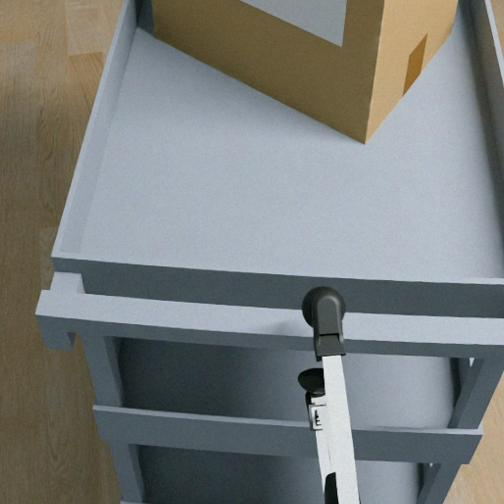

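Emit:
{"op": "move", "data": {
  "blocking": false,
  "r2": {"base":{"translate_m":0.015},"contact_limits":{"translate_m":0.15},"pace":"slow"},
  "cameras": []
}}

Emit:
{"op": "wait", "data": {
  "seconds": 1,
  "cameras": []
}}

Emit:
{"op": "move", "data": {
  "blocking": false,
  "r2": {"joints":{"gripper_m":-0.03}},
  "cameras": []
}}

Emit:
{"op": "wait", "data": {
  "seconds": 2,
  "cameras": ["r2_wrist_camera","r2_head_camera"]
}}

Emit:
{"op": "zoom_image", "data": {
  "camera": "r2_head_camera",
  "region": [120, 300, 330, 510]
}}

Scene clock: 211.47 s.
move: r2 moving
r1: as last shown
r1.turned_by_imu: -0.001
r1.lidar_m: 1.14 1.21 1.49 2.57 2.57 1.80 1.66 1.74 2.29 2.10 1.69 1.16
r1.motor_effort: lift_m=+24(24) arm_m=-4(4) wheel_0=+1(2) wheel_1=+1(1) wheel_2=+0(0)
r1.servo_current: wrist_yaw_rad=26(65) wrist_pitch_rad=39(46) wrist_roll_rad=59(59) gripper_m=52(59)
r1.wrist_depth_mm: - - - 960 - - - / - - - 960 - - - / - - - 960 - - - / - - - 991 - - - / - - - 931 - - - / - - 183 198 171 - - / - 133 163 147 144 - -
r2.base_odometry: x=-0.372 y=-1.212 heading=-2.267
r2.turned_by_wheels: +0.000
r2.turned_by_imu: +0.001
r2.base_tilt: forward=-0.7 right=+0.0
r2.lidar_m: 0.46 0.50 2.47 2.23 2.24 2.79 2.63 2.66 2.78 2.53 2.55 0.47
r2.base_status: translate_m moving
r2.joint_positions: lift_m=+0.690 arm_m=+0.000 wrist_yaw_rad=+0.003 wrist_pitch_rad=+0.008 wrist_roll_rad=+1.568 gripper_m=+0.100
r2.joint_status: not commanded
r2.measured_speeds: translate_m=+0.029 strafe_m=+0.000 rotate_rad=+0.000 lift_m=+0.000 arm_m=+0.000 wrist_yaw_rad=+0.000 wrist_pitch_rad=+0.000 wrist_roll_rad=+0.000
r2.motor_effort: lift_m=+14(14) arm_m=-4(4) wheel_0=+3(10) wheel_1=+4(7) wheel_2=-7(10)
r2.servo_current: wrist_yaw_rad=39(59) wrist_pitch_rad=46(52) wrist_roll_rad=59(59) gripper_m=52(59)
r2.contact_limits: translate_m 0.15
r2.hand_pose: x=+0.4595 y=-0.0867 z=+0.8662 quat_wxyz=(+0.708, +0.706, +0.004, -0.002) (m; r2's base frame)
r2.wrist_depth_mm: - - - 205 260 1576 413 / - - - 210 266 866 - / - - 549 214 271 854 - / - - 521 219 278 878 - / - - 580 224 283 - - / - - 194 226 194 - - / - - - - - 1808 525
pictures: none
No camera images: "cameras" was empty.

Scene clock: 212.03 s.
earlier move: r2 done
r1.base_odometry: x=+0.654 y=+1.716 heading=+2.859
r1.turned_by_wheels: +0.000
r1.turned_by_imu: +0.000
r1.base_tilt: forward=-1.6 right=+1.3
r1.lidar_m: 1.12 1.20 1.49 2.57 2.55 1.79 1.67 1.74 2.28 2.10 1.68 1.16
r1.base_status: not commanded
r1.joint_positions: lift_m=+0.500 arm_m=+0.000 wrist_yaw_rad=+0.003 wrist_pitch_rad=+0.002 wrist_roll_rad=+0.000 gripper_m=-0.019
r1.joint_status: not commanded
r1.measured_speeds: all 0
r1.motor_effort: lift_m=+24(24) arm_m=-4(4) wheel_0=+1(2) wheel_1=+0(1) wheel_2=+0(0)
r1.servo_current: wrist_yaw_rad=59(65) wrist_pitch_rad=39(52) wrist_roll_rad=52(59) gripper_m=46(59)
r1.hand_pose: x=+0.4596 y=-0.0866 z=+0.6772 quat_wxyz=(+1.000, +0.000, +0.001, +0.001) (m; r1's base frame)
r1.wrist_depth_mm: - - - 960 - - - / - - - 960 - - - / - - - 976 - - - / - - - 960 - - - / - - - 931 - - - / - - 183 198 170 - - / - 133 163 147 144 - -
r2.base_odometry: x=-0.374 y=-1.215 heading=-2.267
r2.turned_by_wheels: +0.000
r2.turned_by_imu: +0.000
r2.base_tilt: forward=-0.7 right=+0.0
r2.lidar_m: 0.45 0.48 2.44 2.21 2.21 2.76 2.63 2.66 2.77 2.49 2.56 0.46
r2.base_status: done
r2.joint_positions: lift_m=+0.690 arm_m=+0.000 wrist_yaw_rad=+0.003 wrist_pitch_rad=+0.008 wrist_roll_rad=+1.568 gripper_m=+0.100
r2.joint_status: not commanded
r2.measured_speeds: all 0
r2.motor_effort: lift_m=+14(14) arm_m=-4(4) wheel_0=+4(10) wheel_1=+5(7) wheel_2=-5(10)
r2.servo_current: wrist_yaw_rad=39(59) wrist_pitch_rad=52(52) wrist_roll_rad=46(59) gripper_m=46(59)
r2.contact_limits: translate_m 0.15
r2.hand_pose: x=+0.4595 y=-0.0867 z=+0.8662 quat_wxyz=(+0.708, +0.706, +0.004, -0.002) (m; r2's base frame)
r2.wrist_depth_mm: - - - 202 256 1576 1118 / - - - 205 262 1618 - / - - 539 211 267 866 - / - - 517 214 274 891 - / - - 574 220 277 - - / - - 194 222 194 - - / - - - - 293 1863 521
wait: 0.57 of 1 s (r2 has come to rest)
pictures: none
No camera images: "cameras" was empty.

Scene clock: 212.53 s.
move: r2 moving
r1: as last shown
r1.base_tilt: forward=-1.6 right=+1.2
r1.lidar_m: 1.13 1.21 1.50 2.59 2.54 1.77 1.69 1.72 2.29 2.12 1.69 1.14
r1.motor_effort: lift_m=+24(24) arm_m=-4(4) wheel_0=+1(1) wheel_1=+0(1) wheel_2=+0(0)
r1.servo_current: wrist_yaw_rad=52(65) wrist_pitch_rad=39(46) wrist_roll_rad=46(52) gripper_m=59(59)
r1.wrist_depth_mm: - - - 976 - - - / - - - 960 - - - / - - - 991 - - - / - - - 976 - - - / - - - 946 - - - / - - 182 199 170 - - / - 132 163 147 144 - -
r2.base_odometry: x=-0.374 y=-1.215 heading=-2.267
r2.turned_by_wheels: +0.000
r2.turned_by_imu: +0.000
r2.base_tilt: forward=-0.7 right=+0.1
r2.lidar_m: 0.46 0.50 2.44 2.23 2.23 2.77 2.63 2.66 2.78 2.53 2.56 0.46
r2.base_status: not commanded
r2.joint_positions: lift_m=+0.690 arm_m=+0.000 wrist_yaw_rad=+0.003 wrist_pitch_rad=+0.008 wrist_roll_rad=+1.568 gripper_m=+0.083
r2.joint_status: gripper_m moving
r2.measured_speeds: all 0
r2.motor_effort: lift_m=+14(14) arm_m=-3(4) wheel_0=+4(4) wheel_1=+6(6) wheel_2=-5(5)
r2.servo_current: wrist_yaw_rad=46(52) wrist_pitch_rad=52(52) wrist_roll_rad=52(59) gripper_m=137(137)
r2.contact_limits: translate_m 0.15
r2.hand_pose: x=+0.4595 y=-0.0867 z=+0.8662 quat_wxyz=(+0.708, +0.706, +0.004, -0.002) (m; r2's base frame)
r2.wrist_depth_mm: - - - 202 256 1537 1118 / - - - 206 262 1576 - / - - 539 210 267 854 - / - - 521 215 273 878 - / - - 574 220 278 - - / - - 196 223 191 - - / - - - - 291 1863 525
pictures: none
No camera images: "cameras" was empty.

Scene clock: 214.03 s.
earlier move: r2 done
r1.base_odometry: x=+0.654 y=+1.716 heading=+2.859
r1.turned_by_wheels: +0.000
r1.turned_by_imu: +0.000
r1.base_tilt: forward=-1.6 right=+1.3
r1.lidar_m: 1.13 1.20 1.49 2.58 2.55 1.79 1.69 1.71 2.28 2.11 1.65 1.17
r1.base_status: not commanded
r1.joint_positions: lift_m=+0.500 arm_m=+0.000 wrist_yaw_rad=+0.003 wrist_pitch_rad=+0.002 wrist_roll_rad=+0.000 gripper_m=-0.019
r1.joint_status: not commanded
r1.measured_speeds: all 0
r1.motor_effort: lift_m=+24(24) arm_m=-4(4) wheel_0=+1(2) wheel_1=+0(1) wheel_2=+0(0)
r1.servo_current: wrist_yaw_rad=46(72) wrist_pitch_rad=39(46) wrist_roll_rad=52(59) gripper_m=59(65)
r1.hand_pose: x=+0.4596 y=-0.0866 z=+0.6772 quat_wxyz=(+1.000, +0.000, +0.001, +0.001) (m; r1's base frame)
r1.wrist_depth_mm: - - - 960 - - - / - - - 960 - - - / - - - 976 - - - / - - - 960 - - - / - - - 931 - - - / - - 183 198 170 - - / - 133 163 147 144 - -
r2.base_odometry: x=-0.374 y=-1.215 heading=-2.267
r2.turned_by_wheels: +0.000
r2.turned_by_imu: +0.000
r2.base_tilt: forward=-0.6 right=+0.0
r2.lidar_m: 0.44 0.49 2.45 2.22 2.22 2.78 2.63 2.66 2.79 2.52 2.55 0.45
r2.base_status: not commanded
r2.joint_positions: lift_m=+0.690 arm_m=+0.000 wrist_yaw_rad=+0.003 wrist_pitch_rad=+0.008 wrist_roll_rad=+1.568 gripper_m=-0.028
r2.joint_status: all done
r2.measured_speeds: all 0
r2.motor_effort: lift_m=+16(16) arm_m=-4(4) wheel_0=+3(4) wheel_1=+5(6) wheel_2=-2(6)
r2.servo_current: wrist_yaw_rad=46(65) wrist_pitch_rad=46(59) wrist_roll_rad=52(59) gripper_m=156(312)
r2.contact_limits: translate_m 0.15
r2.hand_pose: x=+0.4595 y=-0.0867 z=+0.8661 quat_wxyz=(+0.708, +0.706, +0.004, -0.002) (m; r2's base frame)
r2.wrist_depth_mm: - - - 191 250 1537 480 / - - - 196 255 820 - / - - 525 257 259 854 - / - - 508 207 266 - - / - - 580 211 272 - - / - - 185 208 177 - - / - - - - - 1576 -
wait: 1.50 of 2 s (r2 has come to rest)
pictures: r2_head_camera, r2_wrist_camera
Images, in order (width x height): r2_head_camera 420x560, r2_wrist_camera 616x392.

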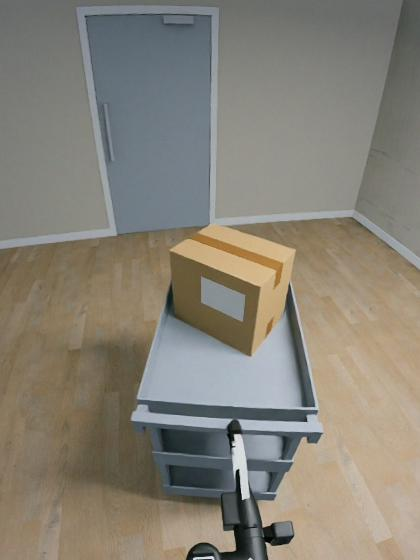

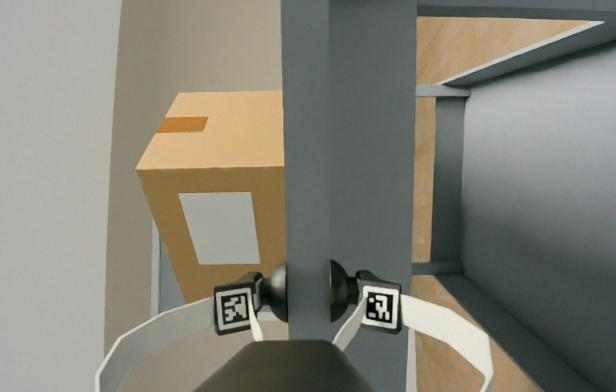

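Scaled by 2.400 from the camera's 420x560 image, which has a finer 1200x1600 frame.

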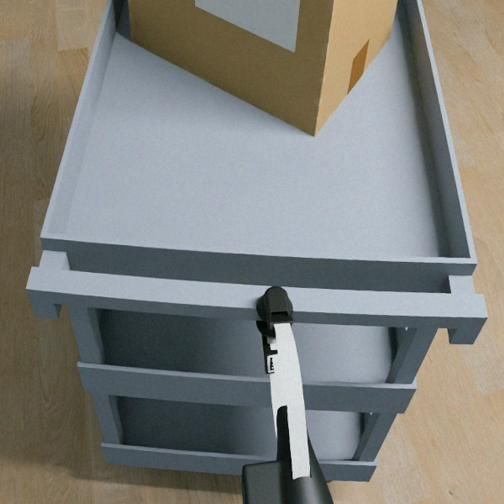

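Emit:
{"op": "move", "data": {
  "blocking": false,
  "r1": {"base":{"translate_m":0.5}},
  "r2": {"base":{"translate_m":-0.7},"pace":"slow"},
  "cameras": []
}}

Emit:
{"op": "wait", "data": {
  "seconds": 3,
  "cameras": []
}}

Emit:
{"op": "wait", "data": {
  "seconds": 5,
  "cameras": ["r2_wrist_camera","r2_head_camera","r1_head_camera"]
}}

Scene clock: 222.80 s.
move: r1 moving; r2 moving
r1.base_odometry: x=+0.624 y=+1.724 heading=+2.859
r1.turned_by_wheels: +0.000
r1.turned_by_imu: -0.001
r1.base_tilt: forward=-1.6 right=+1.3
r1.lidar_m: 1.09 1.16 1.45 2.58 2.61 1.81 1.70 1.75 2.29 2.08 1.63 1.13
r1.base_status: translate_m moving
r1.joint_positions: lift_m=+0.500 arm_m=+0.000 wrist_yaw_rad=+0.003 wrist_pitch_rad=+0.002 wrist_roll_rad=+0.000 gripper_m=-0.019
r1.joint_status: not commanded
r1.measured_speeds: translate_m=+0.122 strafe_m=+0.000 rotate_rad=-0.005 lift_m=+0.000 arm_m=+0.000 wrist_yaw_rad=+0.000 wrist_pitch_rad=+0.000 wrist_roll_rad=+0.000
r1.motor_effort: lift_m=+24(24) arm_m=-4(4) wheel_0=+6(9) wheel_1=+4(8) wheel_2=-9(9)
r1.servo_current: wrist_yaw_rad=39(65) wrist_pitch_rad=39(52) wrist_roll_rad=39(52) gripper_m=52(59)
r1.hand_pose: x=+0.4596 y=-0.0866 z=+0.6772 quat_wxyz=(+1.000, +0.000, +0.001, +0.001) (m; r1's base frame)
r1.wrist_depth_mm: - - - 946 - - - / - - - 931 - - - / - - - 931 - - - / - - - 960 - - - / - - - 917 - - - / - - 183 198 171 - - / - 132 163 147 144 - -
r2.base_odometry: x=-0.366 y=-1.206 heading=-2.267
r2.turned_by_wheels: +0.000
r2.turned_by_imu: +0.001
r2.base_tilt: forward=-0.7 right=+0.1
r2.lidar_m: 0.45 0.48 2.47 2.21 2.20 2.79 2.63 2.66 2.78 2.50 2.56 0.46
r2.base_status: translate_m moving
r2.joint_positions: lift_m=+0.690 arm_m=+0.000 wrist_yaw_rad=+0.003 wrist_pitch_rad=+0.008 wrist_roll_rad=+1.568 gripper_m=-0.028
r2.joint_status: not commanded
r2.measured_speeds: translate_m=-0.048 strafe_m=+0.000 rotate_rad=+0.001 lift_m=+0.000 arm_m=+0.000 wrist_yaw_rad=+0.000 wrist_pitch_rad=+0.000 wrist_roll_rad=+0.000
r2.motor_effort: lift_m=+16(16) arm_m=-4(4) wheel_0=-3(6) wheel_1=-7(7) wheel_2=+14(14)
r2.servo_current: wrist_yaw_rad=65(65) wrist_pitch_rad=52(52) wrist_roll_rad=39(52) gripper_m=150(156)
r2.hand_pose: x=+0.4595 y=-0.0867 z=+0.8661 quat_wxyz=(+0.708, +0.706, +0.004, -0.002) (m; r2's base frame)
r2.wrist_depth_mm: - - - 192 251 1537 1078 / - - - 196 255 820 - / - - 525 258 259 842 - / - - 508 206 266 - - / - - 580 211 274 - - / - - 185 206 177 - - / - - - - - 1618 -
pictures: none
No camera images: "cameras" was empty.

Scene clock: 225.47 s.
earlier move: r1 done; r2 moving
r1.base_odometry: x=+0.174 y=+1.855 heading=+2.859
r1.turned_by_wheels: +0.000
r1.turned_by_imu: +0.000
r1.base_tilt: forward=-1.6 right=+1.2
r1.lidar_m: 0.67 0.69 0.92 1.98 2.66 2.31 2.18 2.25 2.22 2.10 0.91 0.63
r1.base_status: done
r1.joint_positions: lift_m=+0.500 arm_m=+0.000 wrist_yaw_rad=+0.003 wrist_pitch_rad=+0.002 wrist_roll_rad=+0.000 gripper_m=-0.019
r1.joint_status: not commanded
r1.measured_speeds: all 0
r1.motor_effort: lift_m=+24(24) arm_m=-4(4) wheel_0=+1(9) wheel_1=+0(8) wheel_2=+1(11)
r1.servo_current: wrist_yaw_rad=52(72) wrist_pitch_rad=52(52) wrist_roll_rad=39(65) gripper_m=52(65)
r1.hand_pose: x=+0.4595 y=-0.0867 z=+0.6772 quat_wxyz=(+1.000, +0.000, +0.001, +0.001) (m; r1's base frame)
r1.wrist_depth_mm: 445 455 459 469 452 404 410 / 449 459 466 473 459 407 410 / 455 455 466 469 459 410 410 / 452 462 466 469 466 407 413 / 455 459 469 477 466 410 410 / 452 466 466 198 392 407 413 / 455 462 180 183 162 413 413
r2.base_odometry: x=-0.203 y=-1.010 heading=-2.267
r2.turned_by_wheels: +0.000
r2.turned_by_imu: +0.001
r2.base_tilt: forward=-0.7 right=+0.1
r2.lidar_m: 0.44 0.49 2.42 2.17 2.15 2.61 2.37 2.38 2.84 2.57 2.58 0.45
r2.base_status: translate_m moving
r2.joint_positions: lift_m=+0.690 arm_m=+0.000 wrist_yaw_rad=+0.003 wrist_pitch_rad=+0.008 wrist_roll_rad=+1.568 gripper_m=-0.028
r2.joint_status: not commanded
r2.measured_speeds: translate_m=-0.100 strafe_m=+0.000 rotate_rad=+0.000 lift_m=+0.000 arm_m=+0.000 wrist_yaw_rad=+0.000 wrist_pitch_rad=+0.000 wrist_roll_rad=+0.000
r2.motor_effort: lift_m=+16(16) arm_m=-4(4) wheel_0=-2(8) wheel_1=-5(9) wheel_2=+12(15)
r2.servo_current: wrist_yaw_rad=39(65) wrist_pitch_rad=52(59) wrist_roll_rad=46(59) gripper_m=137(156)
r2.hand_pose: x=+0.4595 y=-0.0867 z=+0.8661 quat_wxyz=(+0.708, +0.706, +0.004, -0.002) (m; r2's base frame)
r2.wrist_depth_mm: - - - 200 258 1366 281 / - - - 203 263 1618 - / - - 574 264 265 - - / - - 500 267 270 - - / - - 564 211 274 - - / - - 186 206 177 - - / - - - - - 1576 -
wait: 2.67 of 3 s (r1 has come to rest)
pictures: none
No camera images: "cameras" was empty.

Scene clock: 230.47 s.
earlier move: r2 moving
r1.base_odometry: x=+0.174 y=+1.855 heading=+2.859
r1.turned_by_wheels: +0.000
r1.turned_by_imu: +0.000
r1.base_tilt: forward=-1.6 right=+1.3
r1.lidar_m: 0.64 0.70 0.92 1.99 2.67 2.32 2.17 2.24 2.26 2.08 0.93 0.64
r1.base_status: done
r1.joint_positions: lift_m=+0.500 arm_m=+0.000 wrist_yaw_rad=+0.003 wrist_pitch_rad=+0.002 wrist_roll_rad=+0.000 gripper_m=-0.019
r1.joint_status: not commanded
r1.measured_speeds: all 0
r1.motor_effort: lift_m=+24(24) arm_m=-4(4) wheel_0=+1(9) wheel_1=+0(8) wheel_2=+0(11)
r1.servo_current: wrist_yaw_rad=65(78) wrist_pitch_rad=46(52) wrist_roll_rad=39(65) gripper_m=52(65)
r1.hand_pose: x=+0.4595 y=-0.0867 z=+0.6772 quat_wxyz=(+1.000, +0.000, +0.001, +0.001) (m; r1's base frame)
r1.wrist_depth_mm: 445 455 462 466 452 402 410 / 449 459 462 473 459 407 407 / 455 459 462 473 462 407 407 / 459 459 466 473 469 402 410 / 455 462 469 473 466 410 413 / 452 462 462 198 392 410 415 / 455 459 180 184 161 410 413
r2.base_odometry: x=+0.075 y=-0.678 heading=-2.267
r2.turned_by_wheels: +0.000
r2.turned_by_imu: +0.002
r2.base_tilt: forward=-0.7 right=+0.1
r2.lidar_m: 0.42 0.45 2.34 2.08 2.12 2.14 1.94 1.99 2.46 2.63 2.64 0.46
r2.base_status: translate_m moving
r2.joint_positions: lift_m=+0.690 arm_m=+0.000 wrist_yaw_rad=+0.003 wrist_pitch_rad=+0.008 wrist_roll_rad=+1.568 gripper_m=-0.028
r2.joint_status: not commanded
r2.measured_speeds: all 0
r2.motor_effort: lift_m=+16(16) arm_m=-3(4) wheel_0=-2(8) wheel_1=-4(9) wheel_2=+7(15)
r2.servo_current: wrist_yaw_rad=52(65) wrist_pitch_rad=52(59) wrist_roll_rad=52(65) gripper_m=137(156)
r2.hand_pose: x=+0.4595 y=-0.0867 z=+0.8661 quat_wxyz=(+0.708, +0.706, +0.004, -0.002) (m; r2's base frame)
r2.wrist_depth_mm: - - - 260 278 286 285 / - - - 276 277 1708 559 / - - - 274 276 809 - / - - 508 273 274 - - / - - 530 214 273 - - / - - 187 206 178 831 - / - - 647 - - 1863 -
wait: 5.00 s; no rest
pictures: r1_head_camera, r2_head_camera, r2_wrist_camera
Images, in order (width x height): r1_head_camera 420x560, r2_head_camera 420x560, r2_wrist_camera 616x392.

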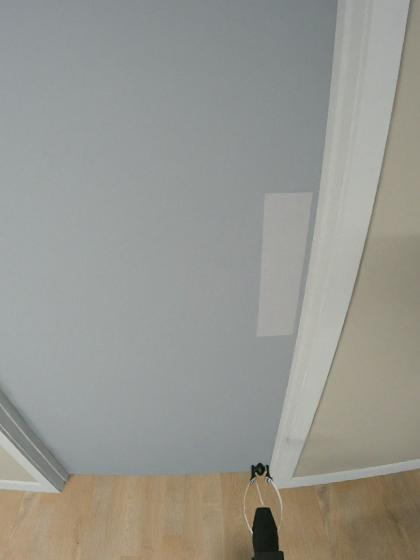

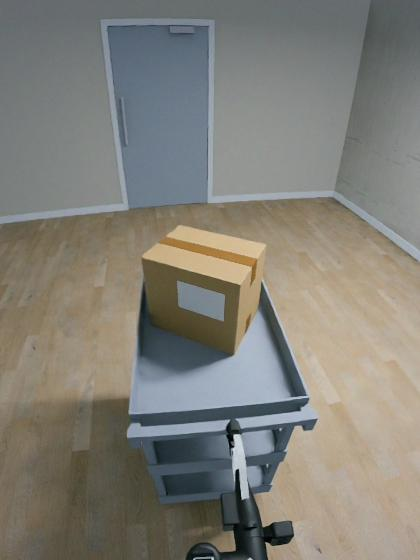

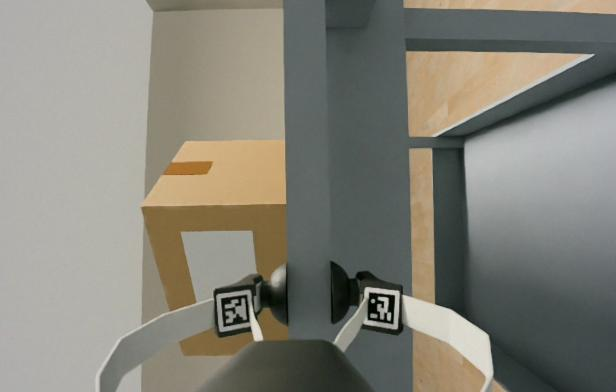

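Emit:
{"op": "move", "data": {
  "blocking": false,
  "r1": {"base":{"translate_m":0.45},"contact_limits":{"translate_m":0.7},"pace":"slow"},
  "cameras": []
}}

Emit:
{"op": "wait", "data": {
  "seconds": 5,
  "cameras": ["r1_head_camera","r1_head_left_camera"]
}}

Scene clock: 250.20 s.
earlier move: r2 done
move: r1 moving
r1.base_odometry: x=+0.162 y=+1.858 heading=+2.860
r1.turned_by_wheels: +0.000
r1.turned_by_imu: -0.001
r1.base_tilt: forward=-1.6 right=+1.3
r1.lidar_m: 0.66 0.70 0.90 1.92 2.70 2.31 2.19 2.25 2.22 2.10 0.92 0.63
r1.base_status: translate_m moving
r1.joint_positions: lift_m=+0.500 arm_m=+0.000 wrist_yaw_rad=+0.003 wrist_pitch_rad=+0.002 wrist_roll_rad=+0.000 gripper_m=-0.019
r1.joint_status: not commanded
r1.measured_speeds: translate_m=+0.048 strafe_m=+0.000 rotate_rad=+0.002 lift_m=+0.000 arm_m=+0.000 wrist_yaw_rad=+0.000 wrist_pitch_rad=+0.000 wrist_roll_rad=+0.000
r1.motor_effort: lift_m=+24(24) arm_m=-4(4) wheel_0=+4(6) wheel_1=+5(5) wheel_2=-6(6)
r1.servo_current: wrist_yaw_rad=46(65) wrist_pitch_rad=39(46) wrist_roll_rad=52(52) gripper_m=59(59)
r1.contact_limits: translate_m 0.7
r1.hand_pose: x=+0.4595 y=-0.0867 z=+0.6772 quat_wxyz=(+1.000, +0.000, +0.001, +0.001) (m; r1's base frame)
r1.wrist_depth_mm: 439 449 452 459 452 397 397 / 442 449 455 462 455 397 397 / 445 449 455 462 462 394 402 / 442 445 449 462 466 399 399 / 445 449 459 466 466 397 399 / 442 449 455 198 392 399 402 / 442 445 179 183 161 399 402
r2.base_odometry: x=+0.075 y=-0.678 heading=-2.267
r2.turned_by_wheels: +0.000
r2.turned_by_imu: +0.003
r2.base_tilt: forward=-0.6 right=+0.0
r2.lidar_m: 0.43 0.44 2.31 2.08 2.11 2.15 1.95 1.99 2.46 2.63 2.68 0.48
r2.base_status: done
r2.joint_positions: lift_m=+0.690 arm_m=+0.000 wrist_yaw_rad=+0.003 wrist_pitch_rad=+0.008 wrist_roll_rad=+1.568 gripper_m=-0.028
r2.joint_status: not commanded
r2.measured_speeds: all 0
r2.motor_effort: lift_m=+16(16) arm_m=-4(4) wheel_0=-2(2) wheel_1=-4(4) wheel_2=+7(7)
r2.servo_current: wrist_yaw_rad=59(59) wrist_pitch_rad=46(59) wrist_roll_rad=46(59) gripper_m=143(143)
r2.hand_pose: x=+0.4595 y=-0.0867 z=+0.8661 quat_wxyz=(+0.708, +0.706, +0.004, -0.002) (m; r2's base frame)
r2.wrist_depth_mm: - - - 260 278 286 285 / - - - 276 277 1708 554 / - - - 274 276 820 - / - - 508 276 274 - - / - - 525 214 273 - - / - - 187 207 178 842 - / - - 634 - - 1808 -
pictures: none
No camera images: "cameras" was empty.

Scene clock: 255.20 s.
earlier move: r1 moving
r1.base_odometry: x=-0.258 y=+1.980 heading=+2.859
r1.turned_by_wheels: +0.000
r1.turned_by_imu: +0.008
r1.base_tilt: forward=-1.6 right=+1.3
r1.lidar_m: 0.39 0.40 0.47 0.76 2.70 2.80 2.63 2.73 2.19 0.85 0.26 0.28
r1.base_status: translate_m moving
r1.joint_positions: lift_m=+0.500 arm_m=+0.000 wrist_yaw_rad=-0.003 wrist_pitch_rad=+0.002 wrist_roll_rad=+0.000 gripper_m=-0.020
r1.joint_status: not commanded
r1.measured_speeds: all 0
r1.motor_effort: lift_m=+24(24) arm_m=+9(9) wheel_0=+5(15) wheel_1=+5(13) wheel_2=-10(20)
r1.servo_current: wrist_yaw_rad=52(72) wrist_pitch_rad=39(52) wrist_roll_rad=52(65) gripper_m=46(65)
r1.contact_limits: translate_m 0.7
r1.hand_pose: x=+0.4586 y=-0.0883 z=+0.6772 quat_wxyz=(+1.000, +0.000, +0.001, -0.002) (m; r1's base frame)
r1.wrist_depth_mm: 191 204 217 233 249 - - / 193 204 219 233 252 - - / 191 204 218 234 250 - - / 193 205 219 235 253 - - / 194 205 220 234 251 - - / 194 206 208 199 251 - - / 195 200 218 179 169 1661 1618
r2.base_odometry: x=+0.075 y=-0.678 heading=-2.267
r2.turned_by_wheels: +0.000
r2.turned_by_imu: +0.001
r2.base_tilt: forward=-0.7 right=+0.1
r2.lidar_m: 0.42 0.44 2.35 2.08 2.11 2.14 1.94 1.97 2.43 2.63 2.66 0.46
r2.base_status: done
r2.joint_positions: lift_m=+0.690 arm_m=+0.000 wrist_yaw_rad=+0.003 wrist_pitch_rad=+0.008 wrist_roll_rad=+1.568 gripper_m=-0.028
r2.joint_status: not commanded
r2.measured_speeds: all 0
r2.motor_effort: lift_m=+16(16) arm_m=-4(4) wheel_0=-2(2) wheel_1=-4(5) wheel_2=+7(7)
r2.servo_current: wrist_yaw_rad=52(65) wrist_pitch_rad=46(59) wrist_roll_rad=52(65) gripper_m=137(150)
r2.hand_pose: x=+0.4595 y=-0.0867 z=+0.8661 quat_wxyz=(+0.708, +0.706, +0.004, -0.002) (m; r2's base frame)
r2.wrist_depth_mm: - - - 259 277 285 285 / - - - 276 276 1661 554 / - - - 276 276 809 - / - - 508 274 274 - - / - - 530 213 272 - - / - - 187 207 178 831 - / - - 640 - - 1808 -
wait: 5.00 s; no rest
pictures: r1_head_camera, r1_head_left_camera
Images, in order (width x height): r1_head_camera 420x560, r1_head_left_camera 420x672.

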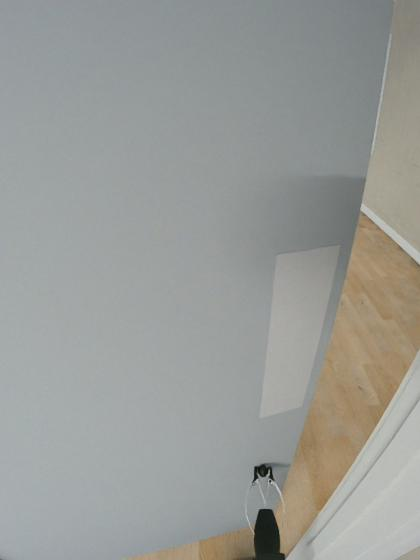

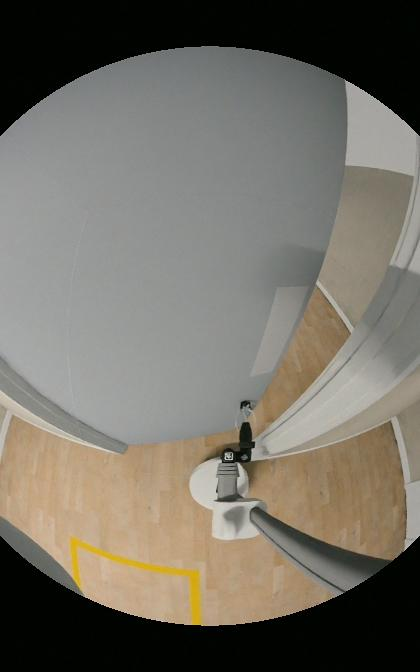

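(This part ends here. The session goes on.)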